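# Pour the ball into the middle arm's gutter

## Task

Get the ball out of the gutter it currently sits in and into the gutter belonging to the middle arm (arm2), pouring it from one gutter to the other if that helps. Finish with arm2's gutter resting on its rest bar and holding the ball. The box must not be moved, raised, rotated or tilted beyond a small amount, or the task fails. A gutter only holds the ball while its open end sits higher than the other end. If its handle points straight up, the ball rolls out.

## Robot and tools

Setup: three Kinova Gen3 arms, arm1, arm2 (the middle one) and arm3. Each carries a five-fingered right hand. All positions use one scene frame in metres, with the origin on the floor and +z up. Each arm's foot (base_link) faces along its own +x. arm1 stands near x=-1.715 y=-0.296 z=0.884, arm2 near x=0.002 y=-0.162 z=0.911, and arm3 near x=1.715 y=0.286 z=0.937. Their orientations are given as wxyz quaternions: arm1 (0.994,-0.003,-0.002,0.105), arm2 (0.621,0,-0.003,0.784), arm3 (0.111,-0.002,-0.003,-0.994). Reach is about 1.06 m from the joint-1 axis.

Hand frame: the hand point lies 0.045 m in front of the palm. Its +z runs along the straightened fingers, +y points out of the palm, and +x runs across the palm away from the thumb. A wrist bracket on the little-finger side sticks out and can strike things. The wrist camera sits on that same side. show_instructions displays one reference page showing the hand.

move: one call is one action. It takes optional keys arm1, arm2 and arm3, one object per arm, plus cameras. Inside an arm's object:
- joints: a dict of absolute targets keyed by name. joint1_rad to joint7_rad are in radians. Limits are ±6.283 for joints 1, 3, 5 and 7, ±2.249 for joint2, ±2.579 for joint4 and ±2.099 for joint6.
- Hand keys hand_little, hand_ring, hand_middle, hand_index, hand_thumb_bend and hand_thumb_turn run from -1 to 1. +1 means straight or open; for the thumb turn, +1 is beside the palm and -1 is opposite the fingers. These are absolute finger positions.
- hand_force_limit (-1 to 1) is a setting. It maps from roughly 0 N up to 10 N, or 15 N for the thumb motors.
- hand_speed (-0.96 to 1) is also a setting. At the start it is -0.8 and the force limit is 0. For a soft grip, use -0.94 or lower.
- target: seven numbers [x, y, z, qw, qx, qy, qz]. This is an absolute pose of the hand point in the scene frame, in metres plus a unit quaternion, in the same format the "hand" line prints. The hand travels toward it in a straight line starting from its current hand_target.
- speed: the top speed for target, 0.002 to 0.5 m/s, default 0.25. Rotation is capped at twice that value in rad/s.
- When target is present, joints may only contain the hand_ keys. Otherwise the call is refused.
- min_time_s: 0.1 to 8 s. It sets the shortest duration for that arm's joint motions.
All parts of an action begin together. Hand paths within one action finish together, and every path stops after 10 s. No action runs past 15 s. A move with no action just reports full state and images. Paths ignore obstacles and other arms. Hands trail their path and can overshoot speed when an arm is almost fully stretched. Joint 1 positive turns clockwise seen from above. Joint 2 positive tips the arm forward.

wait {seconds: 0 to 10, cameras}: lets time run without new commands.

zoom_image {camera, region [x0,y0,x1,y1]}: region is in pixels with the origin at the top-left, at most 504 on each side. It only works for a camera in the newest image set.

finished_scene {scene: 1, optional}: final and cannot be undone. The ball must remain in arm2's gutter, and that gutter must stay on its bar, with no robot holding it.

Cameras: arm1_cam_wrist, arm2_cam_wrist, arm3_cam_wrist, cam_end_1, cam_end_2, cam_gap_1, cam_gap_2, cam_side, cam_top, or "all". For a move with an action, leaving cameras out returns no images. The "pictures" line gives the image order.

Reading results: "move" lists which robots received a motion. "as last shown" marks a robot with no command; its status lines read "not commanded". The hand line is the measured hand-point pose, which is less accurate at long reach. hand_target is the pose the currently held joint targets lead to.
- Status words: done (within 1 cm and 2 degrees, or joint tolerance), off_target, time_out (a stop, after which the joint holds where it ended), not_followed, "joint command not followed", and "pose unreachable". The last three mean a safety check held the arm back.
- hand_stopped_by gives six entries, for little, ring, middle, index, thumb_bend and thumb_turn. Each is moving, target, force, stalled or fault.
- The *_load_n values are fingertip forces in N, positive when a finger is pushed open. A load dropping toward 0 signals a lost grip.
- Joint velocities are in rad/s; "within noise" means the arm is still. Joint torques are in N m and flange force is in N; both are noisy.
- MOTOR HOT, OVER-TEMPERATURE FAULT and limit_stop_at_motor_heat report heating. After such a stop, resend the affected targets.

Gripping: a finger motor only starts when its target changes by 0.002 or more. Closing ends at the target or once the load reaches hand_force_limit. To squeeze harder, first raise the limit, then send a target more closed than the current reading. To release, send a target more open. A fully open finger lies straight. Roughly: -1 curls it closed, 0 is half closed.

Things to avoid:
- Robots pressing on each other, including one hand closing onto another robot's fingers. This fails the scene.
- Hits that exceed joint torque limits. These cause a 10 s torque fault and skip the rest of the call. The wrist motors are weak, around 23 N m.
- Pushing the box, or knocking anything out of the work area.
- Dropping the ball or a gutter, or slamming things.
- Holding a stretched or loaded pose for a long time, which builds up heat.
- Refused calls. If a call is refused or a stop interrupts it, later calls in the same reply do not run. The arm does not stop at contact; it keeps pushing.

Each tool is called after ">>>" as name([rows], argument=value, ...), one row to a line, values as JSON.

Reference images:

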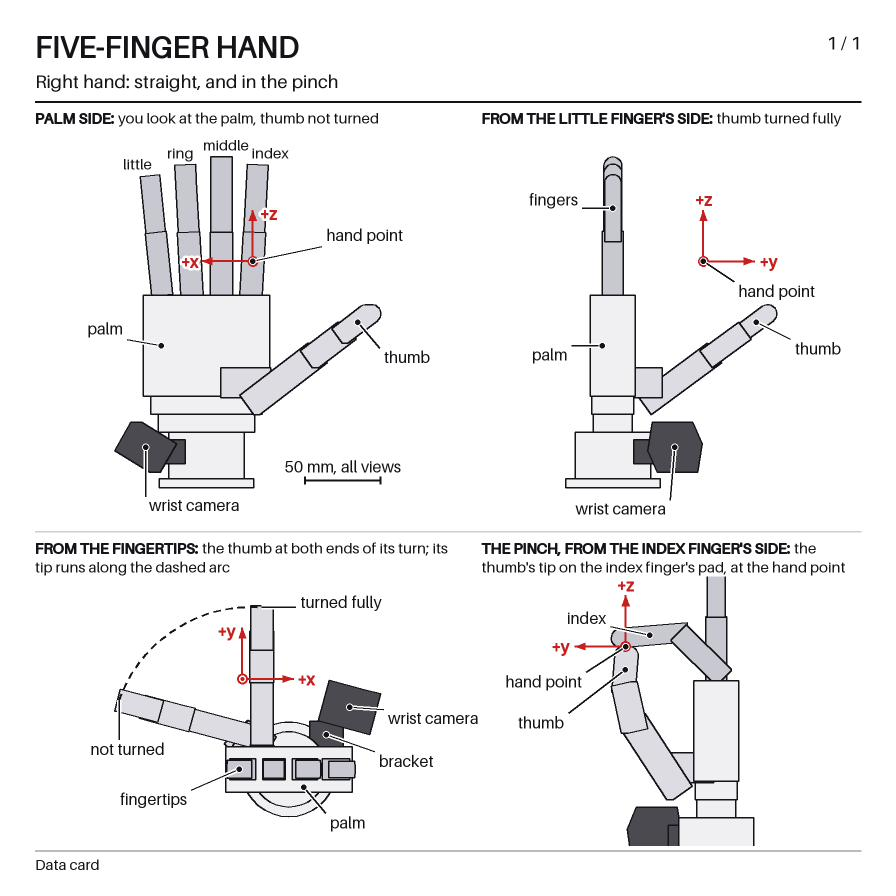

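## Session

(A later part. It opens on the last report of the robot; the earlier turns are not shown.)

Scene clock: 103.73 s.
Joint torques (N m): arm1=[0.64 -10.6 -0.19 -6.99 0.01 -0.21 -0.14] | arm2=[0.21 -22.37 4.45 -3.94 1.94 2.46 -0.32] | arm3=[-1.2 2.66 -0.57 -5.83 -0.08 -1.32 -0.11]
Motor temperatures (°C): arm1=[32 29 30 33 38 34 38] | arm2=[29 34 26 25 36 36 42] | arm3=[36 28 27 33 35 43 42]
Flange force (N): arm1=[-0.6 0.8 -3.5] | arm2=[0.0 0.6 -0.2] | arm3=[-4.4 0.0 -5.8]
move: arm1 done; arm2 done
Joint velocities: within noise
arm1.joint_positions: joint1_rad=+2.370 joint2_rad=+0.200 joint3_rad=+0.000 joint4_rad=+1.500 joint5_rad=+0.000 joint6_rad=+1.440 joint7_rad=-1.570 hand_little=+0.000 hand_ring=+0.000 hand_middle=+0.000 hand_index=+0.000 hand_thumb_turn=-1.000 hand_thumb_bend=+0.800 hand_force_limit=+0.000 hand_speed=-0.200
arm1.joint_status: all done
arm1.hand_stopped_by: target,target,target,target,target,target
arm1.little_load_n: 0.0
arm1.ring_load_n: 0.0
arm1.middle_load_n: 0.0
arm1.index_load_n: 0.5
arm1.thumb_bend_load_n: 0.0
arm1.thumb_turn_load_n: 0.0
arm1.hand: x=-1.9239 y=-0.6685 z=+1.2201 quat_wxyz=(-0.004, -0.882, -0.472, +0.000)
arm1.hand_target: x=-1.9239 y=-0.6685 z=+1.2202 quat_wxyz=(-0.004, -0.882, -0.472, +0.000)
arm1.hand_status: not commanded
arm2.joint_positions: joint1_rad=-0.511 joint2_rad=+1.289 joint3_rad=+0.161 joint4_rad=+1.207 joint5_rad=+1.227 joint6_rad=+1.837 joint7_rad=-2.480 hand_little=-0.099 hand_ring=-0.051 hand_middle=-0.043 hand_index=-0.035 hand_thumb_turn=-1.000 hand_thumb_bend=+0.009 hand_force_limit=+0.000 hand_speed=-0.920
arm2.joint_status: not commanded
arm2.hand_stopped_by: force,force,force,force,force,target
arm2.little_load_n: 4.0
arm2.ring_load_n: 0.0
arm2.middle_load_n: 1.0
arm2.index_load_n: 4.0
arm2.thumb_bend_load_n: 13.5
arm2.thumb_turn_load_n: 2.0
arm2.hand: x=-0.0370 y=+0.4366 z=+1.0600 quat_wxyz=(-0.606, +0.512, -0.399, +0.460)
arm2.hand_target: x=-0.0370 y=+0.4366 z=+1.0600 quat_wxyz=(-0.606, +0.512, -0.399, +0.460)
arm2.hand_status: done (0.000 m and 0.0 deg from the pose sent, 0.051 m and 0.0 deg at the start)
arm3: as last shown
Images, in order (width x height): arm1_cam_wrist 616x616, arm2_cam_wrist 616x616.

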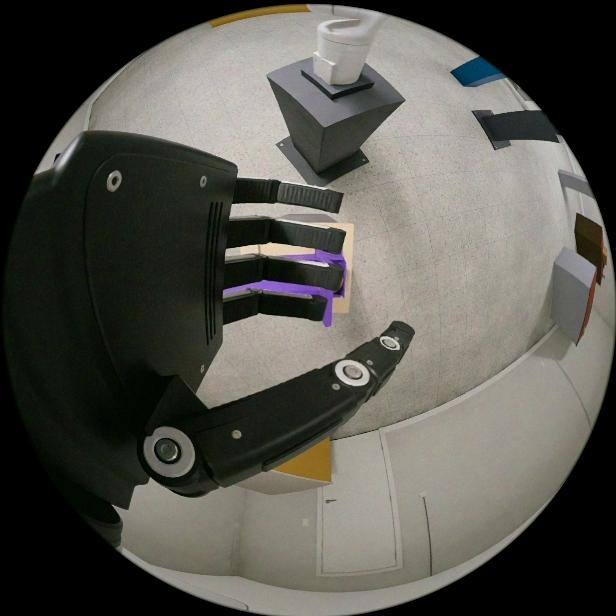

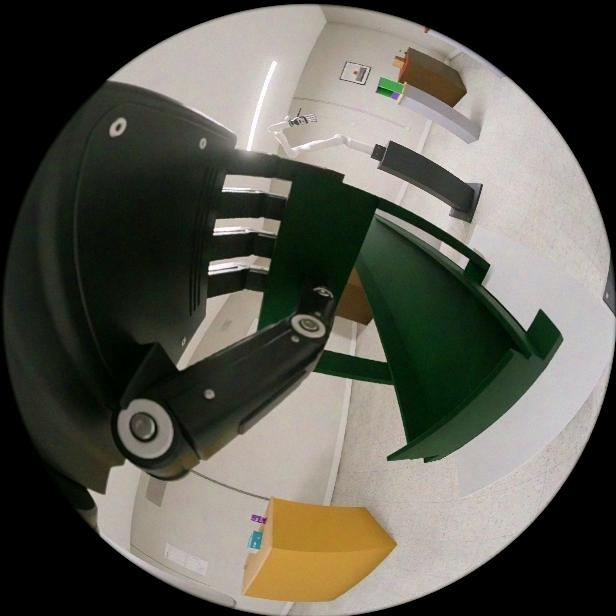

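>>> move(arm1={"target": [-1.9406, -0.7613, 1.11, 0.6267, -0.5352, -0.3678, 0.4307], "speed": 0.2}, cameras=["arm1_cam_wrist", "cam_side"])

>>> zoom_image(camera="arm1_cam_wrist", region=[350, 200, 600, 480])

Scene clock: 109.07 s.
Joint torques (N m): arm1=[0.63 -18.5 2.77 -2.52 1.37 1.85 -0.18] | arm2=[0.15 -22.35 4.31 -3.88 1.94 2.46 -0.32] | arm3=[-1.18 2.63 -0.58 -5.8 -0.08 -1.33 -0.11]
Motor temperatures (°C): arm1=[32 29 30 33 38 34 38] | arm2=[29 34 26 25 36 36 42] | arm3=[36 28 27 33 35 43 42]
Flange force (N): arm1=[-1.7 -2.9 -2.0] | arm2=[-0.3 0.6 -0.1] | arm3=[-4.6 0.0 -6.0]
move: arm1 done
Joint velocities: within noise
arm1.joint_positions: joint1_rad=+1.510 joint2_rad=+1.089 joint3_rad=+0.116 joint4_rad=+1.411 joint5_rad=+1.136 joint6_rad=+1.970 joint7_rad=-2.504 hand_little=+0.000 hand_ring=+0.000 hand_middle=+0.000 hand_index=+0.000 hand_thumb_turn=-1.000 hand_thumb_bend=+0.800 hand_force_limit=+0.000 hand_speed=-0.200
arm1.joint_status: not commanded
arm1.hand_stopped_by: target,target,target,target,target,target
arm1.little_load_n: 0.0
arm1.ring_load_n: 0.0
arm1.middle_load_n: -0.5
arm1.index_load_n: 0.0
arm1.thumb_bend_load_n: 0.0
arm1.thumb_turn_load_n: 0.0
arm1.hand: x=-1.9406 y=-0.7613 z=+1.1100 quat_wxyz=(+0.627, -0.535, -0.368, +0.431)
arm1.hand_target: x=-1.9406 y=-0.7613 z=+1.1100 quat_wxyz=(+0.627, -0.535, -0.368, +0.431)
arm1.hand_status: done (0.000 m and 0.0 deg from the pose sent, 0.145 m and 100.0 deg at the start)
arm2, arm3: as last shown
arm2.little_load_n: 3.5
arm2.middle_load_n: 0.5
arm2.thumb_bend_load_n: 13.0
arm3.thumb_bend_load_n: -0.5
Images, in order (width x height): arm1_cam_wrist 616x616, cam_side 896x504.

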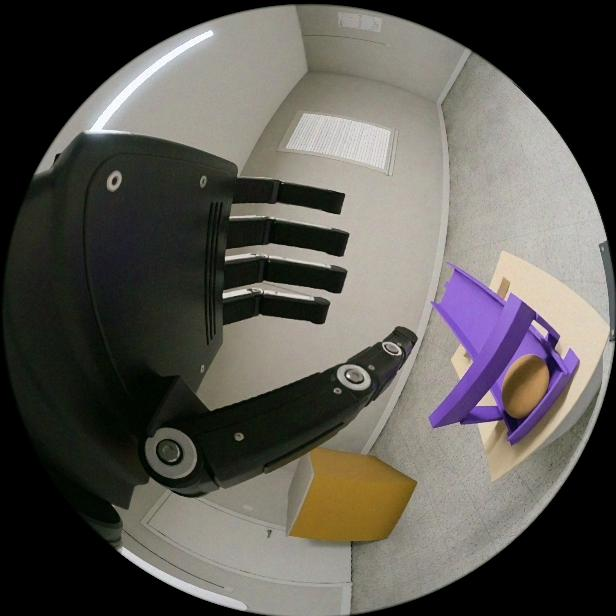

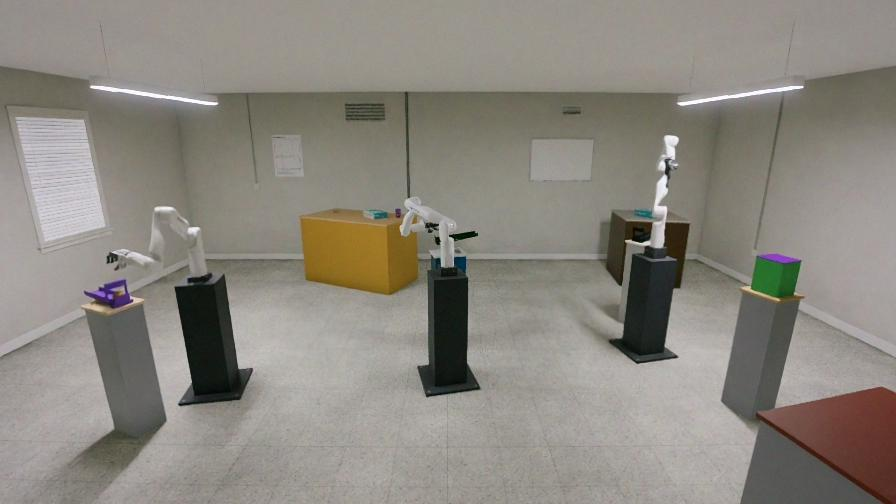

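Scaled by 1.800 from the camera's image (finer frame: 880x880).

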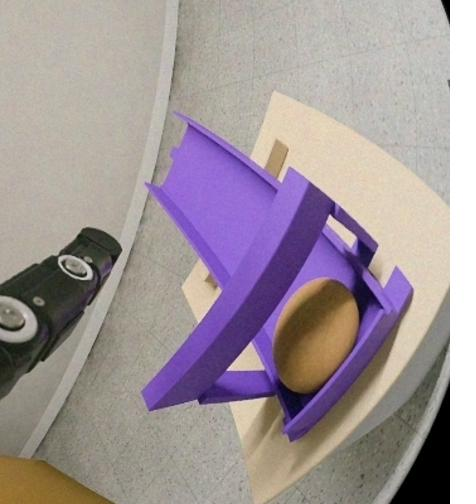

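>>> move(arm1={"target": [-1.9406, -0.7613, 1.03, 0.6267, -0.5352, -0.3678, 0.4307], "speed": 0.1}, cameras=["arm1_cam_wrist"])

>>> zoom_image(camera="arm1_cam_wrist", region=[280, 170, 500, 430])

Scene clock: 110.90 s.
Joint torques (N m): arm1=[0.62 -19.04 2.85 -1.82 1.21 1.99 -0.17] | arm2=[0.15 -22.34 4.36 -3.95 1.95 2.5 -0.32] | arm3=[-1.15 2.66 -0.58 -5.83 -0.04 -1.36 -0.13]
Motor temperatures (°C): arm1=[32 29 30 33 38 34 38] | arm2=[29 34 26 25 36 36 42] | arm3=[36 28 27 33 35 43 42]
Flange force (N): arm1=[-2.0 -2.4 -2.2] | arm2=[0.0 0.5 0.0] | arm3=[-4.4 -0.1 -5.9]
move: arm1 done
Joint velocities: within noise
arm1.joint_positions: joint1_rad=+1.520 joint2_rad=+1.248 joint3_rad=+0.098 joint4_rad=+1.354 joint5_rad=+1.091 joint6_rad=+1.938 joint7_rad=-2.610 hand_little=+0.000 hand_ring=+0.000 hand_middle=+0.000 hand_index=+0.000 hand_thumb_turn=-1.000 hand_thumb_bend=+0.800 hand_force_limit=+0.000 hand_speed=-0.200
arm1.joint_status: not commanded
arm1.hand_stopped_by: target,target,target,target,target,target
arm1.little_load_n: 0.0
arm1.ring_load_n: 0.0
arm1.middle_load_n: 0.0
arm1.index_load_n: 0.0
arm1.thumb_bend_load_n: 0.5
arm1.thumb_turn_load_n: 0.0
arm1.hand: x=-1.9406 y=-0.7613 z=+1.0300 quat_wxyz=(+0.627, -0.535, -0.368, +0.431)
arm1.hand_target: x=-1.9406 y=-0.7613 z=+1.0300 quat_wxyz=(+0.627, -0.535, -0.368, +0.431)
arm1.hand_status: done (0.000 m and 0.0 deg from the pose sent, 0.080 m and 0.0 deg at the start)
arm2, arm3: as last shown
arm2.index_load_n: 4.5
arm3.thumb_bend_load_n: 0.0
Images, in order (width x height): arm1_cam_wrist 616x616.

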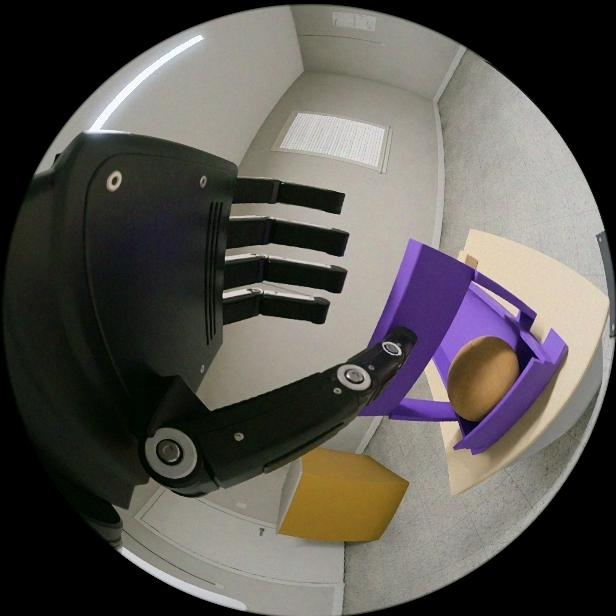

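Scaled by 1.938 from the camera's image (finer frame: 880x880).

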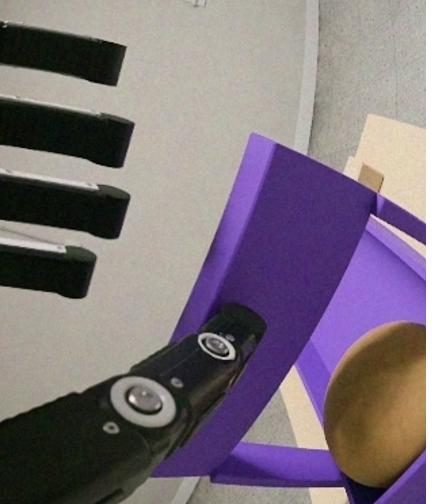

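>>> move(arm1={"target": [-1.9428, -0.7669, 1.008, 0.6267, -0.5352, -0.3678, 0.4307], "speed": 0.06}, cameras=["arm1_cam_wrist"])

>>> zoom_image(camera="arm1_cam_wrist", region=[270, 150, 450, 400])

Scene clock: 114.57 s.
Joint torques (N m): arm1=[0.64 -19.26 2.95 -1.77 1.18 2.01 -0.18] | arm2=[0.19 -22.28 4.36 -3.91 1.97 2.54 -0.31] | arm3=[-1.2 2.65 -0.6 -5.81 -0.09 -1.36 -0.12]
Motor temperatures (°C): arm1=[32 29 30 33 38 34 38] | arm2=[29 34 26 25 36 36 42] | arm3=[36 28 27 33 35 43 42]
Flange force (N): arm1=[-2.1 -2.4 -2.2] | arm2=[0.0 0.5 0.0] | arm3=[-4.5 -0.2 -6.0]
move: arm1 done
Joint velocities: within noise
arm1.joint_positions: joint1_rad=+1.528 joint2_rad=+1.301 joint3_rad=+0.097 joint4_rad=+1.307 joint5_rad=+1.091 joint6_rad=+1.933 joint7_rad=-2.615 hand_little=+0.000 hand_ring=+0.000 hand_middle=+0.000 hand_index=+0.000 hand_thumb_turn=-1.000 hand_thumb_bend=+0.800 hand_force_limit=+0.000 hand_speed=-0.200
arm1.joint_status: not commanded
arm1.hand_stopped_by: target,target,target,target,target,target
arm1.little_load_n: 0.0
arm1.ring_load_n: 0.0
arm1.middle_load_n: 0.0
arm1.index_load_n: 0.0
arm1.thumb_bend_load_n: 0.0
arm1.thumb_turn_load_n: 0.5
arm1.hand: x=-1.9428 y=-0.7669 z=+1.0080 quat_wxyz=(+0.627, -0.535, -0.368, +0.431)
arm1.hand_target: x=-1.9428 y=-0.7669 z=+1.0080 quat_wxyz=(+0.627, -0.535, -0.368, +0.431)
arm1.hand_status: done (0.000 m and 0.0 deg from the pose sent, 0.023 m and 0.0 deg at the start)
arm2, arm3: as last shown
arm2.index_load_n: 4.0
arm2.thumb_bend_load_n: 13.5
Images, in order (width x height): arm1_cam_wrist 616x616.

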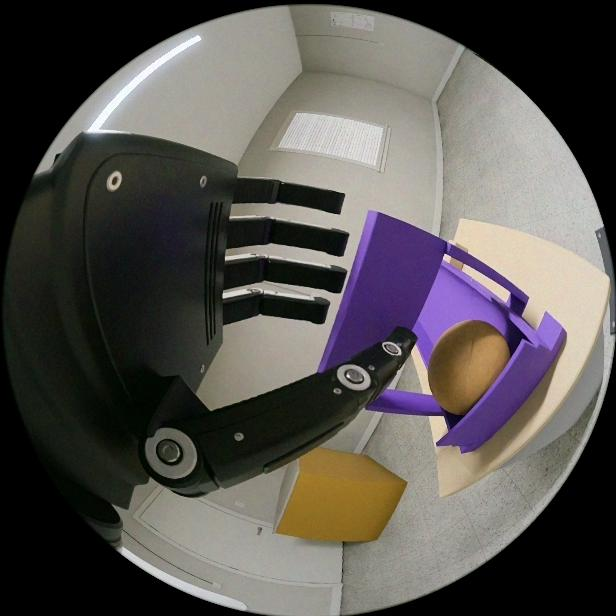

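Scaled by 2.016 from the camera's image (finer frame: 880x880).

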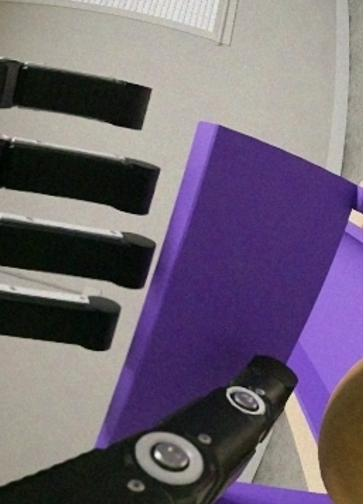

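>>> move(arm1={"target": [-1.9436, -0.769, 0.998, 0.6267, -0.5352, -0.3678, 0.4307], "speed": 0.05}, cameras=["arm1_cam_wrist"])

>>> zoom_image(camera="arm1_cam_wrist", region=[270, 150, 450, 400])

Scene clock: 115.93 s.
Joint torques (N m): arm1=[0.61 -19.42 2.93 -1.75 1.18 2.02 -0.17] | arm2=[0.15 -22.31 4.31 -3.91 1.97 2.49 -0.33] | arm3=[-1.1 2.68 -0.55 -5.83 -0.01 -1.31 -0.13]
Motor temperatures (°C): arm1=[32 29 30 33 38 34 38] | arm2=[29 34 26 25 36 36 42] | arm3=[36 28 27 33 35 43 42]
Flange force (N): arm1=[-2.2 -2.2 -2.3] | arm2=[-0.2 0.5 0.0] | arm3=[-4.4 -0.1 -5.8]
move: arm1 done
Joint velocities: within noise
arm1.joint_positions: joint1_rad=+1.530 joint2_rad=+1.324 joint3_rad=+0.097 joint4_rad=+1.286 joint5_rad=+1.091 joint6_rad=+1.932 joint7_rad=-2.617 hand_little=+0.000 hand_ring=+0.000 hand_middle=+0.000 hand_index=+0.000 hand_thumb_turn=-1.000 hand_thumb_bend=+0.800 hand_force_limit=+0.000 hand_speed=-0.200
arm1.joint_status: not commanded
arm1.hand_stopped_by: target,target,target,target,target,target
arm1.little_load_n: 0.0
arm1.ring_load_n: 0.0
arm1.middle_load_n: 0.0
arm1.index_load_n: 0.0
arm1.thumb_bend_load_n: 0.0
arm1.thumb_turn_load_n: 0.0
arm1.hand: x=-1.9436 y=-0.7690 z=+0.9980 quat_wxyz=(+0.627, -0.535, -0.368, +0.431)
arm1.hand_target: x=-1.9436 y=-0.7690 z=+0.9980 quat_wxyz=(+0.627, -0.535, -0.368, +0.431)
arm1.hand_status: done (0.000 m and 0.0 deg from the pose sent, 0.010 m and 0.0 deg at the start)
arm2, arm3: as last shown
arm2.thumb_bend_load_n: 13.0
Images, in order (width x height): arm1_cam_wrist 616x616.

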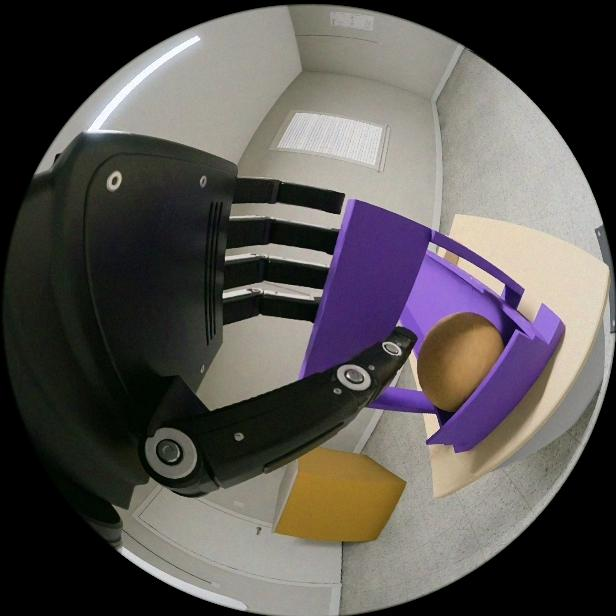

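Scaled by 2.016 from the camera's image (finer frame: 880x880).

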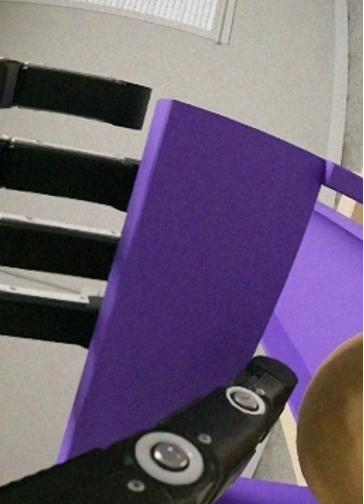

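>>> move(arm1={"target": [-1.9454, -0.7737, 0.988, 0.6267, -0.5352, -0.3678, 0.4307], "speed": 0.05, "joints": {"hand_thumb_bend": 0.65}})

>>> move(arm1={"target": [-1.9454, -0.7737, 0.974, 0.6267, -0.5352, -0.3678, 0.4307], "speed": 0.05}, cameras=["arm1_cam_wrist"])

>>> zoom_image(camera="arm1_cam_wrist", region=[200, 130, 450, 430])

Scene clock: 117.53 s.
Joint torques (N m): arm1=[0.61 -19.58 2.94 -1.84 1.2 1.98 -0.17] | arm2=[0.11 -22.29 4.36 -3.96 1.99 2.46 -0.32] | arm3=[-1.06 2.65 -0.57 -5.8 -0.07 -1.36 -0.09]
Motor temperatures (°C): arm1=[32 29 30 33 38 34 38] | arm2=[29 35 26 25 36 36 42] | arm3=[36 28 27 33 35 43 42]
Flange force (N): arm1=[-2.1 -2.2 -2.2] | arm2=[0.2 0.5 0.0] | arm3=[-4.5 -0.1 -6.1]
move: arm1 done
Joint velocities: within noise
arm1.joint_positions: joint1_rad=+1.535 joint2_rad=+1.351 joint3_rad=+0.099 joint4_rad=+1.253 joint5_rad=+1.094 joint6_rad=+1.931 joint7_rad=-2.610 hand_little=+0.000 hand_ring=+0.000 hand_middle=+0.000 hand_index=+0.000 hand_thumb_turn=-1.000 hand_thumb_bend=+0.650 hand_force_limit=+0.000 hand_speed=-0.200
arm1.joint_status: all done
arm1.hand_stopped_by: target,target,target,target,target,target
arm1.little_load_n: 0.0
arm1.ring_load_n: 0.0
arm1.middle_load_n: 0.0
arm1.index_load_n: 0.0
arm1.thumb_bend_load_n: 0.0
arm1.thumb_turn_load_n: 0.0
arm1.hand: x=-1.9454 y=-0.7737 z=+0.9880 quat_wxyz=(+0.627, -0.535, -0.368, +0.431)
arm1.hand_target: x=-1.9454 y=-0.7737 z=+0.9880 quat_wxyz=(+0.627, -0.535, -0.368, +0.431)
arm1.hand_status: done (0.000 m and 0.0 deg from the pose sent, 0.011 m and 0.0 deg at the start)
arm2, arm3: as last shown
arm2.thumb_bend_load_n: 13.5
arm2.thumb_turn_load_n: 1.5
pictures: none

Scene clock: 118.50 s.
Joint torques (N m): arm1=[0.72 -18.49 2.15 -1.7 0.76 1.23 -0.15] | arm2=[0.14 -22.38 4.27 -3.89 1.93 2.48 -0.33] | arm3=[-1.09 2.63 -0.55 -5.86 -0.08 -1.36 -0.14]
Motor temperatures (°C): arm1=[32 29 30 33 38 34 38] | arm2=[29 35 26 25 36 36 42] | arm3=[36 28 27 33 35 43 42]
Flange force (N): arm1=[-2.4 -4.9 -2.2] | arm2=[-0.4 0.6 -0.1] | arm3=[-4.5 -0.2 -5.9]
move: arm1 done
Joint velocities: within noise
arm1.joint_positions: joint1_rad=+1.537 joint2_rad=+1.381 joint3_rad=+0.097 joint4_rad=+1.233 joint5_rad=+1.090 joint6_rad=+1.929 joint7_rad=-2.620 hand_little=+0.000 hand_ring=+0.000 hand_middle=+0.000 hand_index=+0.000 hand_thumb_turn=-1.000 hand_thumb_bend=+0.649 hand_force_limit=+0.000 hand_speed=-0.200
arm1.joint_status: not commanded
arm1.hand_stopped_by: target,target,target,target,target,target
arm1.little_load_n: -0.5
arm1.ring_load_n: -0.5
arm1.middle_load_n: 0.0
arm1.index_load_n: 0.0
arm1.thumb_bend_load_n: -3.5
arm1.thumb_turn_load_n: 0.0
arm1.hand: x=-1.9454 y=-0.7737 z=+0.9740 quat_wxyz=(+0.627, -0.535, -0.368, +0.431)
arm1.hand_target: x=-1.9454 y=-0.7737 z=+0.9740 quat_wxyz=(+0.627, -0.535, -0.368, +0.431)
arm1.hand_status: done (0.000 m and 0.0 deg from the pose sent, 0.014 m and 0.0 deg at the start)
arm2: as last shown
arm2.little_load_n: 4.0
arm2.thumb_bend_load_n: 13.0
arm2.thumb_turn_load_n: 2.0
arm3.joint_positions: joint1_rad=-0.900 joint2_rad=-0.596 joint3_rad=-0.095 joint4_rad=+1.432 joint5_rad=-0.041 joint6_rad=+1.837 joint7_rad=-1.888 hand_little=+1.000 hand_ring=+1.000 hand_middle=+1.000 hand_index=+1.000 hand_thumb_turn=+1.000 hand_thumb_bend=+1.000 hand_force_limit=+0.000 hand_speed=-0.800
arm3.joint_status: not commanded
arm3.hand_stopped_by: target,target,target,target,target,target
arm3.little_load_n: 0.0
arm3.ring_load_n: 0.0
arm3.middle_load_n: 0.0
arm3.index_load_n: 0.0
arm3.thumb_bend_load_n: 0.0
arm3.thumb_turn_load_n: 0.0
arm3.hand: x=+1.6988 y=+0.0992 z=+1.5148 quat_wxyz=(-0.155, -0.871, -0.431, +0.175)
arm3.hand_target: x=+1.6988 y=+0.0992 z=+1.5148 quat_wxyz=(-0.155, -0.871, -0.431, +0.175)
arm3.hand_status: not commanded
Images, in order (width x height): arm1_cam_wrist 616x616.

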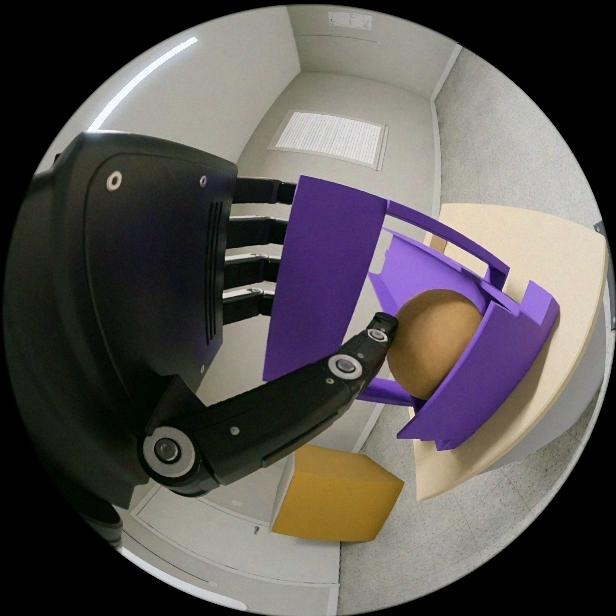

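Scaled by 1.680 from the camera's image (finer frame: 880x880).

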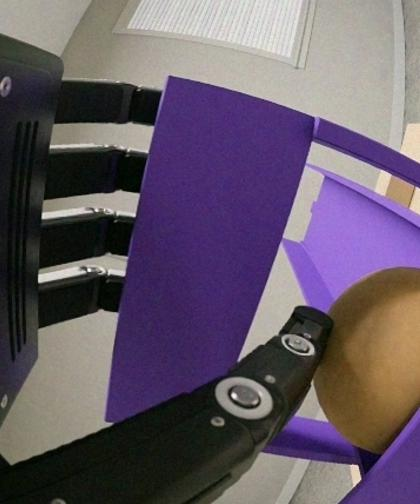

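>>> move(arm1={"target": [-1.9454, -0.7737, 0.984, 0.6267, -0.5352, -0.3678, 0.4307], "speed": 0.05})

>>> move(arm1={"joints": {"hand_thumb_bend": 0.4, "hand_speed": -0.6}})

>>> move(arm1={"target": [-1.9454, -0.7737, 0.975, 0.6267, -0.5352, -0.3678, 0.4307], "speed": 0.04}, cameras=["arm1_cam_wrist"])

>>> zoom_image(camera="arm1_cam_wrist", region=[200, 130, 450, 430])

Scene clock: 120.13 s.
Joint torques (N m): arm1=[0.58 -19.62 2.96 -1.76 1.17 1.99 -0.18] | arm2=[0.18 -22.32 4.38 -3.95 1.97 2.45 -0.3] | arm3=[-1.18 2.65 -0.56 -5.81 -0.05 -1.34 -0.13]
Motor temperatures (°C): arm1=[32 29 30 33 38 34 38] | arm2=[29 35 26 25 36 36 42] | arm3=[36 28 27 33 35 43 42]
Flange force (N): arm1=[-2.4 -2.1 -2.3] | arm2=[0.1 0.5 -0.1] | arm3=[-4.5 0.0 -6.0]
move: arm1 done
Joint velocities: within noise
arm1.joint_positions: joint1_rad=+1.536 joint2_rad=+1.360 joint3_rad=+0.098 joint4_rad=+1.248 joint5_rad=+1.093 joint6_rad=+1.931 joint7_rad=-2.613 hand_little=+0.000 hand_ring=+0.000 hand_middle=+0.000 hand_index=+0.000 hand_thumb_turn=-1.000 hand_thumb_bend=+0.650 hand_force_limit=+0.000 hand_speed=-0.200
arm1.joint_status: not commanded
arm1.hand_stopped_by: target,target,target,target,target,target
arm1.little_load_n: 0.0
arm1.ring_load_n: 0.0
arm1.middle_load_n: 0.0
arm1.index_load_n: 0.0
arm1.thumb_bend_load_n: 0.0
arm1.thumb_turn_load_n: 0.0
arm1.hand: x=-1.9454 y=-0.7737 z=+0.9840 quat_wxyz=(+0.627, -0.535, -0.368, +0.431)
arm1.hand_target: x=-1.9454 y=-0.7737 z=+0.9840 quat_wxyz=(+0.627, -0.535, -0.368, +0.431)
arm1.hand_status: done (0.000 m and 0.0 deg from the pose sent, 0.010 m and 0.0 deg at the start)
arm2, arm3: as last shown
arm2.little_load_n: 3.5
arm2.thumb_bend_load_n: 13.5
pictures: none

Scene clock: 121.07 s.
Joint torques (N m): arm1=[0.96 -19.75 3.34 -1.66 1.27 2.17 -0.18] | arm2=[0.2 -22.37 4.26 -3.81 1.98 2.48 -0.27] | arm3=[-1.2 2.66 -0.59 -5.83 -0.09 -1.33 -0.11]
Motor temperatures (°C): arm1=[32 30 30 33 38 34 38] | arm2=[29 35 26 25 36 36 42] | arm3=[36 28 27 33 35 43 42]
Flange force (N): arm1=[-2.2 -1.7 -3.1] | arm2=[-0.5 0.7 -0.3] | arm3=[-4.5 -0.1 -5.9]
move: arm1 done
Joint velocities: within noise
arm1.joint_positions: joint1_rad=+1.536 joint2_rad=+1.360 joint3_rad=+0.098 joint4_rad=+1.248 joint5_rad=+1.093 joint6_rad=+1.931 joint7_rad=-2.613 hand_little=+0.000 hand_ring=+0.000 hand_middle=+0.000 hand_index=+0.000 hand_thumb_turn=-1.000 hand_thumb_bend=+0.401 hand_force_limit=+0.000 hand_speed=-0.600
arm1.joint_status: all done
arm1.hand_stopped_by: target,target,target,target,target,target
arm1.little_load_n: 0.0
arm1.ring_load_n: 0.0
arm1.middle_load_n: 0.5
arm1.index_load_n: 0.0
arm1.thumb_bend_load_n: 1.0
arm1.thumb_turn_load_n: 0.0
arm1.hand: x=-1.9454 y=-0.7737 z=+0.9840 quat_wxyz=(+0.627, -0.535, -0.368, +0.431)
arm1.hand_target: x=-1.9454 y=-0.7737 z=+0.9840 quat_wxyz=(+0.627, -0.535, -0.368, +0.431)
arm1.hand_status: not commanded
arm2.joint_positions: joint1_rad=-0.511 joint2_rad=+1.289 joint3_rad=+0.161 joint4_rad=+1.207 joint5_rad=+1.227 joint6_rad=+1.837 joint7_rad=-2.480 hand_little=-0.099 hand_ring=-0.051 hand_middle=-0.043 hand_index=-0.035 hand_thumb_turn=-1.000 hand_thumb_bend=+0.009 hand_force_limit=+0.000 hand_speed=-0.920
arm2.joint_status: not commanded
arm2.hand_stopped_by: force,force,force,force,force,target
arm2.little_load_n: 3.5
arm2.ring_load_n: 0.0
arm2.middle_load_n: 1.0
arm2.index_load_n: 4.0
arm2.thumb_bend_load_n: 13.5
arm2.thumb_turn_load_n: 2.0
arm2.hand: x=-0.0370 y=+0.4366 z=+1.0600 quat_wxyz=(-0.606, +0.512, -0.399, +0.460)
arm2.hand_target: x=-0.0370 y=+0.4366 z=+1.0600 quat_wxyz=(-0.606, +0.512, -0.399, +0.460)
arm2.hand_status: not commanded
arm3: as last shown
pictures: none

Scene clock: 122.03 s.
Joint torques (N m): arm1=[0.6 -19.63 2.95 -1.74 1.17 2.02 -0.18] | arm2=[0.08 -22.23 4.31 -3.85 1.97 2.49 -0.35] | arm3=[-1.2 2.66 -0.52 -5.8 -0.05 -1.33 -0.13]
Motor temperatures (°C): arm1=[32 30 30 33 38 34 38] | arm2=[29 35 26 25 36 36 42] | arm3=[36 28 27 33 35 43 42]
Flange force (N): arm1=[-2.3 -2.1 -2.3] | arm2=[-0.4 0.4 0.0] | arm3=[-4.5 0.2 -6.0]
move: arm1 done
Joint velocities: within noise
arm1.joint_positions: joint1_rad=+1.537 joint2_rad=+1.379 joint3_rad=+0.097 joint4_rad=+1.235 joint5_rad=+1.090 joint6_rad=+1.929 joint7_rad=-2.620 hand_little=+0.000 hand_ring=+0.000 hand_middle=+0.000 hand_index=+0.000 hand_thumb_turn=-1.000 hand_thumb_bend=+0.401 hand_force_limit=+0.000 hand_speed=-0.600
arm1.joint_status: not commanded
arm1.hand_stopped_by: target,target,target,target,target,target
arm1.little_load_n: 0.0
arm1.ring_load_n: 0.0
arm1.middle_load_n: 0.0
arm1.index_load_n: 0.0
arm1.thumb_bend_load_n: 0.0
arm1.thumb_turn_load_n: 0.0
arm1.hand: x=-1.9454 y=-0.7737 z=+0.9750 quat_wxyz=(+0.627, -0.535, -0.368, +0.431)
arm1.hand_target: x=-1.9454 y=-0.7737 z=+0.9750 quat_wxyz=(+0.627, -0.535, -0.368, +0.431)
arm1.hand_status: done (0.000 m and 0.0 deg from the pose sent, 0.009 m and 0.0 deg at the start)
arm2, arm3: as last shown
arm2.middle_load_n: 0.5
arm2.thumb_bend_load_n: 13.0
arm3.thumb_bend_load_n: -0.5
Images, in order (width x height): arm1_cam_wrist 616x616.

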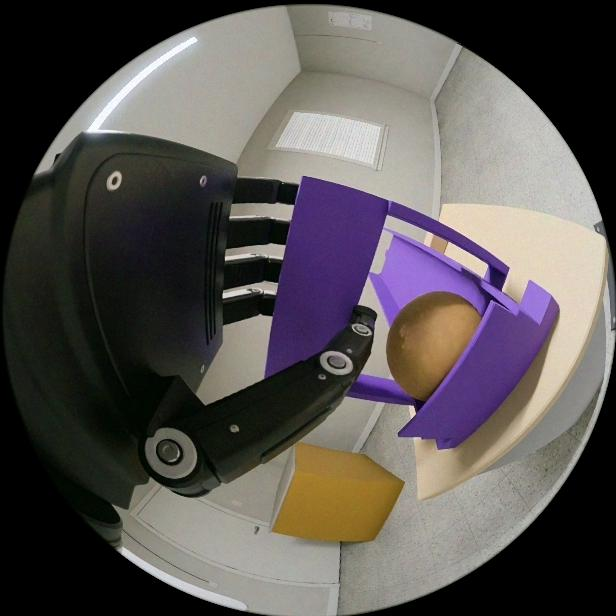

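Scaled by 1.680 from the camera's image (finer frame: 880x880).

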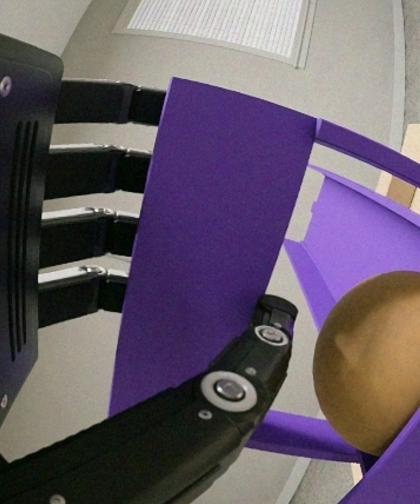

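>>> move(arm1={"target": [-1.9417, -0.7751, 0.9747, 0.6267, -0.5352, -0.3678, 0.4307], "speed": 0.03})

>>> move(arm1={"target": [-1.9398, -0.7758, 0.9744, 0.6267, -0.5352, -0.3678, 0.4307], "speed": 0.03})

Scene clock: 123.20 s.
Joint torques (N m): arm1=[0.57 -19.69 2.94 -1.75 1.18 2.01 -0.17] | arm2=[0.15 -22.35 4.37 -3.94 1.93 2.41 -0.4] | arm3=[-1.15 2.66 -0.53 -5.88 -0.03 -1.33 -0.08]
Motor temperatures (°C): arm1=[32 30 30 33 38 34 38] | arm2=[29 35 26 25 36 36 42] | arm3=[36 28 27 33 35 43 42]
Flange force (N): arm1=[-2.4 -2.0 -2.4] | arm2=[-0.3 0.4 -0.2] | arm3=[-4.3 0.1 -5.6]
move: arm1 done
Joint velocities: within noise
arm1.joint_positions: joint1_rad=+1.532 joint2_rad=+1.382 joint3_rad=+0.096 joint4_rad=+1.225 joint5_rad=+1.088 joint6_rad=+1.936 joint7_rad=-2.615 hand_little=+0.000 hand_ring=+0.000 hand_middle=+0.000 hand_index=+0.000 hand_thumb_turn=-1.000 hand_thumb_bend=+0.401 hand_force_limit=+0.000 hand_speed=-0.600
arm1.joint_status: not commanded
arm1.hand_stopped_by: target,target,target,target,target,target
arm1.little_load_n: 0.0
arm1.ring_load_n: 0.0
arm1.middle_load_n: 0.0
arm1.index_load_n: 0.0
arm1.thumb_bend_load_n: 0.0
arm1.thumb_turn_load_n: 0.0
arm1.hand: x=-1.9417 y=-0.7751 z=+0.9747 quat_wxyz=(+0.627, -0.535, -0.368, +0.431)
arm1.hand_target: x=-1.9417 y=-0.7751 z=+0.9747 quat_wxyz=(+0.627, -0.535, -0.368, +0.431)
arm1.hand_status: done (0.000 m and 0.0 deg from the pose sent, 0.004 m and 0.0 deg at the start)
arm2, arm3: as last shown
arm2.thumb_bend_load_n: 13.5
arm3.thumb_bend_load_n: 0.0
pictures: none

Scene clock: 124.17 s.
Joint torques (N m): arm1=[0.07 -19.73 2.7 -1.93 1.22 1.98 -0.16] | arm2=[0.18 -22.28 4.38 -3.9 1.95 2.46 -0.34] | arm3=[-1.16 2.66 -0.56 -5.79 -0.07 -1.35 -0.11]
Motor temperatures (°C): arm1=[32 30 30 33 38 34 38] | arm2=[29 35 26 25 36 36 42] | arm3=[36 28 27 33 35 43 42]
Flange force (N): arm1=[-2.2 -2.0 -1.4] | arm2=[-0.1 0.4 -0.1] | arm3=[-4.5 0.0 -6.1]
move: arm1 done
Joint velocities: within noise
arm1.joint_positions: joint1_rad=+1.529 joint2_rad=+1.384 joint3_rad=+0.095 joint4_rad=+1.220 joint5_rad=+1.086 joint6_rad=+1.939 joint7_rad=-2.613 hand_little=+0.000 hand_ring=+0.000 hand_middle=+0.000 hand_index=+0.000 hand_thumb_turn=-1.000 hand_thumb_bend=+0.401 hand_force_limit=+0.000 hand_speed=-0.600
arm1.joint_status: not commanded
arm1.hand_stopped_by: target,target,target,target,target,target
arm1.little_load_n: 0.0
arm1.ring_load_n: 0.0
arm1.middle_load_n: 0.0
arm1.index_load_n: 0.5
arm1.thumb_bend_load_n: 0.0
arm1.thumb_turn_load_n: 0.0
arm1.hand: x=-1.9398 y=-0.7758 z=+0.9744 quat_wxyz=(+0.627, -0.535, -0.368, +0.431)
arm1.hand_target: x=-1.9398 y=-0.7758 z=+0.9744 quat_wxyz=(+0.627, -0.535, -0.368, +0.431)
arm1.hand_status: done (0.000 m and 0.0 deg from the pose sent, 0.002 m and 0.0 deg at the start)
arm2, arm3: as last shown
arm2.index_load_n: 4.5
arm2.thumb_bend_load_n: 13.0
arm2.thumb_turn_load_n: 1.5
arm3.thumb_bend_load_n: -0.5
pictures: none

>>> move(arm1={"joints": {"hand_thumb_bend": -0.05, "hand_force_limit": 0.0, "hand_speed": -0.9}})

>>> move(arm1={"joints": {"hand_thumb_bend": -0.2, "hand_force_limit": 0.6, "hand_speed": -0.9}}, cameras=["arm1_cam_wrist"])

>>> zoom_image(camera="arm1_cam_wrist", region=[200, 130, 450, 430])

Scene clock: 127.47 s.
Joint torques (N m): arm1=[0.64 -20.19 3.51 -1.7 1.45 2.49 -0.19] | arm2=[0.16 -22.35 4.32 -3.9 1.92 2.48 -0.29] | arm3=[-1.17 2.64 -0.58 -5.84 -0.01 -1.41 -0.07]
Motor temperatures (°C): arm1=[32 30 30 33 38 34 38] | arm2=[29 35 26 25 36 36 42] | arm3=[36 28 27 33 35 43 42]
Flange force (N): arm1=[-2.3 -0.7 -2.7] | arm2=[-0.2 0.6 -0.1] | arm3=[-4.4 0.1 -6.1]
move: arm1 off_target
Joint velocities: within noise
arm1.joint_positions: joint1_rad=+1.529 joint2_rad=+1.384 joint3_rad=+0.095 joint4_rad=+1.220 joint5_rad=+1.086 joint6_rad=+1.939 joint7_rad=-2.613 hand_little=+0.000 hand_ring=+0.000 hand_middle=+0.000 hand_index=+0.000 hand_thumb_turn=-1.000 hand_thumb_bend=+0.031 hand_force_limit=+0.000 hand_speed=-0.900
arm1.joint_status: hand_thumb_bend off_target (ended at +0.031, target -0.050); the others done
arm1.hand_stopped_by: target,target,target,target,force,target
arm1.little_load_n: 0.5
arm1.ring_load_n: 1.0
arm1.middle_load_n: 0.5
arm1.index_load_n: 3.0
arm1.thumb_bend_load_n: 7.5
arm1.thumb_turn_load_n: 0.5
arm1.hand: x=-1.9398 y=-0.7758 z=+0.9744 quat_wxyz=(+0.627, -0.535, -0.368, +0.431)
arm1.hand_target: x=-1.9398 y=-0.7758 z=+0.9744 quat_wxyz=(+0.627, -0.535, -0.368, +0.431)
arm1.hand_status: not commanded
arm2, arm3: as last shown
arm2.thumb_bend_load_n: 13.5
arm2.thumb_turn_load_n: 2.0
arm3.thumb_bend_load_n: 0.0
pictures: none

Scene clock: 128.30 s.
Joint torques (N m): arm1=[0.78 -19.91 3.44 -1.67 1.39 2.35 -0.2] | arm2=[0.21 -22.26 4.41 -3.92 1.98 2.51 -0.31] | arm3=[-1.2 2.73 -0.56 -5.85 -0.07 -1.33 -0.1]
Motor temperatures (°C): arm1=[32 30 30 33 38 34 38] | arm2=[29 35 26 25 36 36 42] | arm3=[36 28 27 33 35 43 42]
Flange force (N): arm1=[-2.2 -1.3 -2.8] | arm2=[0.2 0.4 -0.1] | arm3=[-4.2 0.0 -5.7]
move: arm1 off_target
Joint velocities: within noise
arm1.joint_positions: joint1_rad=+1.529 joint2_rad=+1.384 joint3_rad=+0.095 joint4_rad=+1.220 joint5_rad=+1.086 joint6_rad=+1.939 joint7_rad=-2.613 hand_little=+0.000 hand_ring=+0.000 hand_middle=+0.000 hand_index=+0.000 hand_thumb_turn=-1.000 hand_thumb_bend=-0.001 hand_force_limit=+0.600 hand_speed=-0.900
arm1.joint_status: hand_thumb_bend off_target (ended at -0.001, target -0.200); the others done
arm1.hand_stopped_by: target,target,target,target,force,target
arm1.little_load_n: 0.0
arm1.ring_load_n: 1.5
arm1.middle_load_n: 1.5
arm1.index_load_n: 4.5
arm1.thumb_bend_load_n: 11.5
arm1.thumb_turn_load_n: 1.0
arm1.hand: x=-1.9398 y=-0.7758 z=+0.9744 quat_wxyz=(+0.627, -0.535, -0.368, +0.431)
arm1.hand_target: x=-1.9398 y=-0.7758 z=+0.9744 quat_wxyz=(+0.627, -0.535, -0.368, +0.431)
arm1.hand_status: not commanded
arm2, arm3: as last shown
arm2.index_load_n: 4.0
Images, in order (width x height): arm1_cam_wrist 616x616.

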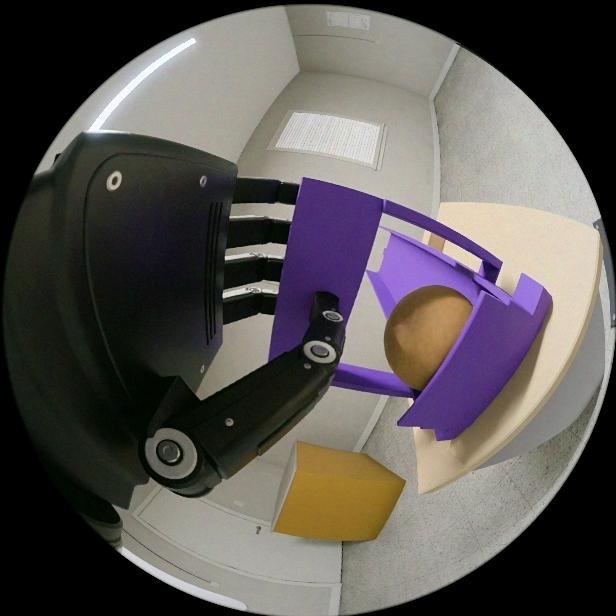

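Scaled by 1.680 from the camera's image (finer frame: 880x880).

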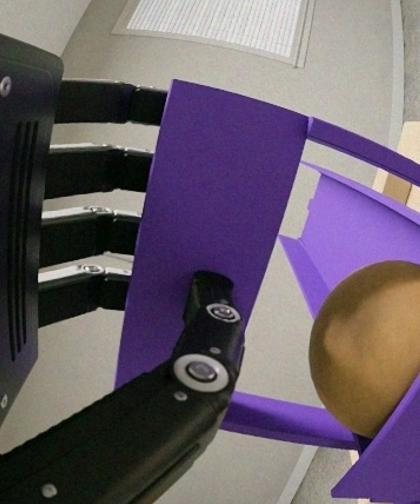

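Now fingers.

>>> move(arm1={"joints": {"hand_little": -0.1, "hand_ring": -0.1, "hand_middle": -0.1, "hand_index": -0.1, "hand_force_limit": 0.05, "hand_speed": -0.92}})

>>> move(arm1={"target": [-1.9398, -0.7758, 0.985, 0.6267, -0.5352, -0.3678, 0.4307], "speed": 0.03}, cameras=["arm1_cam_wrist", "cam_side"])

Scene clock: 129.20 s.
Joint torques (N m): arm1=[0.87 -18.02 2.14 -2.09 0.97 0.79 -0.32] | arm2=[0.06 -22.32 4.33 -3.9 1.95 2.46 -0.31] | arm3=[-1.12 2.65 -0.54 -5.86 -0.06 -1.34 -0.13]
Motor temperatures (°C): arm1=[32 30 30 33 38 34 38] | arm2=[29 35 26 25 36 36 42] | arm3=[36 28 27 33 35 43 42]
Flange force (N): arm1=[-0.7 -6.6 -2.0] | arm2=[-0.2 0.6 0.0] | arm3=[-4.4 -0.1 -5.8]
move: arm1 off_target
Joint velocities: within noise
arm1.joint_positions: joint1_rad=+1.529 joint2_rad=+1.384 joint3_rad=+0.095 joint4_rad=+1.220 joint5_rad=+1.086 joint6_rad=+1.939 joint7_rad=-2.613 hand_little=-0.073 hand_ring=-0.035 hand_middle=-0.020 hand_index=-0.005 hand_thumb_turn=-1.000 hand_thumb_bend=-0.001 hand_force_limit=+0.050 hand_speed=-0.920
arm1.joint_status: hand_little off_target (ended at -0.073, target -0.100); hand_ring off_target (ended at -0.035, target -0.100); hand_middle off_target (ended at -0.020, target -0.100); hand_index off_target (ended at -0.005, target -0.100); the others done
arm1.hand_stopped_by: force,force,force,force,force,target
arm1.little_load_n: 4.5
arm1.ring_load_n: 1.5
arm1.middle_load_n: 3.5
arm1.index_load_n: 7.0
arm1.thumb_bend_load_n: 12.5
arm1.thumb_turn_load_n: 2.5
arm1.hand: x=-1.9398 y=-0.7758 z=+0.9744 quat_wxyz=(+0.627, -0.535, -0.368, +0.431)
arm1.hand_target: x=-1.9398 y=-0.7758 z=+0.9744 quat_wxyz=(+0.627, -0.535, -0.368, +0.431)
arm1.hand_status: not commanded
arm2: as last shown
arm3.joint_positions: joint1_rad=-0.900 joint2_rad=-0.596 joint3_rad=-0.095 joint4_rad=+1.432 joint5_rad=-0.041 joint6_rad=+1.837 joint7_rad=-1.888 hand_little=+1.000 hand_ring=+1.000 hand_middle=+1.000 hand_index=+1.000 hand_thumb_turn=+1.000 hand_thumb_bend=+1.000 hand_force_limit=+0.000 hand_speed=-0.800
arm3.joint_status: not commanded
arm3.hand_stopped_by: target,target,target,target,target,target
arm3.little_load_n: -0.5
arm3.ring_load_n: 0.0
arm3.middle_load_n: 0.0
arm3.index_load_n: 0.0
arm3.thumb_bend_load_n: 0.0
arm3.thumb_turn_load_n: 0.0
arm3.hand: x=+1.6988 y=+0.0992 z=+1.5148 quat_wxyz=(-0.155, -0.871, -0.431, +0.175)
arm3.hand_target: x=+1.6988 y=+0.0992 z=+1.5148 quat_wxyz=(-0.155, -0.871, -0.431, +0.175)
arm3.hand_status: not commanded
pictures: none

Scene clock: 130.17 s.
Joint torques (N m): arm1=[0.61 -20.41 3.69 -1.76 1.55 2.65 -0.21] | arm2=[0.12 -22.33 4.38 -3.9 1.93 2.53 -0.32] | arm3=[-1.16 2.69 -0.56 -5.81 -0.06 -1.36 -0.11]
Motor temperatures (°C): arm1=[32 30 30 33 38 34 38] | arm2=[29 35 26 25 36 36 42] | arm3=[36 28 27 33 35 43 42]
Flange force (N): arm1=[-2.3 -0.1 -2.7] | arm2=[-0.2 0.6 0.0] | arm3=[-4.4 0.0 -6.0]
move: arm1 done
Joint velocities: within noise
arm1.joint_positions: joint1_rad=+1.528 joint2_rad=+1.362 joint3_rad=+0.097 joint4_rad=+1.236 joint5_rad=+1.090 joint6_rad=+1.941 joint7_rad=-2.605 hand_little=-0.073 hand_ring=-0.036 hand_middle=-0.021 hand_index=-0.006 hand_thumb_turn=-1.000 hand_thumb_bend=-0.001 hand_force_limit=+0.050 hand_speed=-0.920
arm1.joint_status: not commanded
arm1.hand_stopped_by: force,force,force,force,force,target
arm1.little_load_n: 2.5
arm1.ring_load_n: 0.0
arm1.middle_load_n: 0.0
arm1.index_load_n: 3.5
arm1.thumb_bend_load_n: 6.5
arm1.thumb_turn_load_n: 1.0
arm1.hand: x=-1.9398 y=-0.7758 z=+0.9850 quat_wxyz=(+0.627, -0.535, -0.368, +0.431)
arm1.hand_target: x=-1.9398 y=-0.7758 z=+0.9850 quat_wxyz=(+0.627, -0.535, -0.368, +0.431)
arm1.hand_status: done (0.000 m and 0.0 deg from the pose sent, 0.011 m and 0.0 deg at the start)
arm2, arm3: as last shown
arm3.little_load_n: 0.0
Images, in order (width x height): arm1_cam_wrist 616x616, cam_side 896x504.

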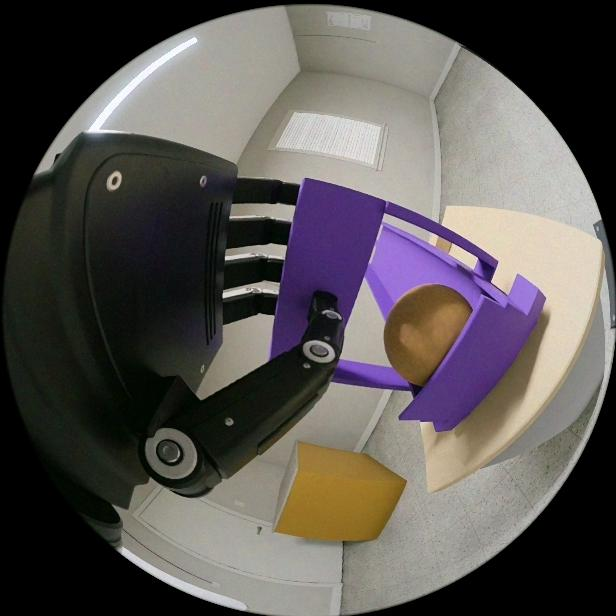

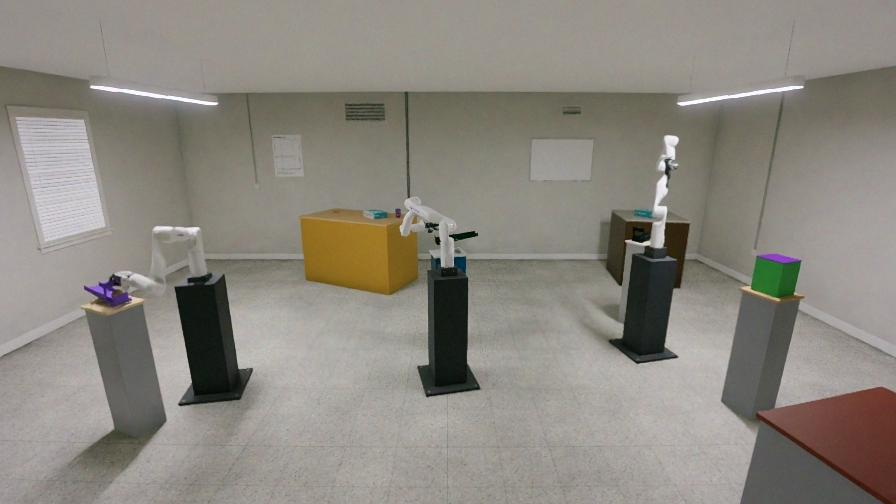

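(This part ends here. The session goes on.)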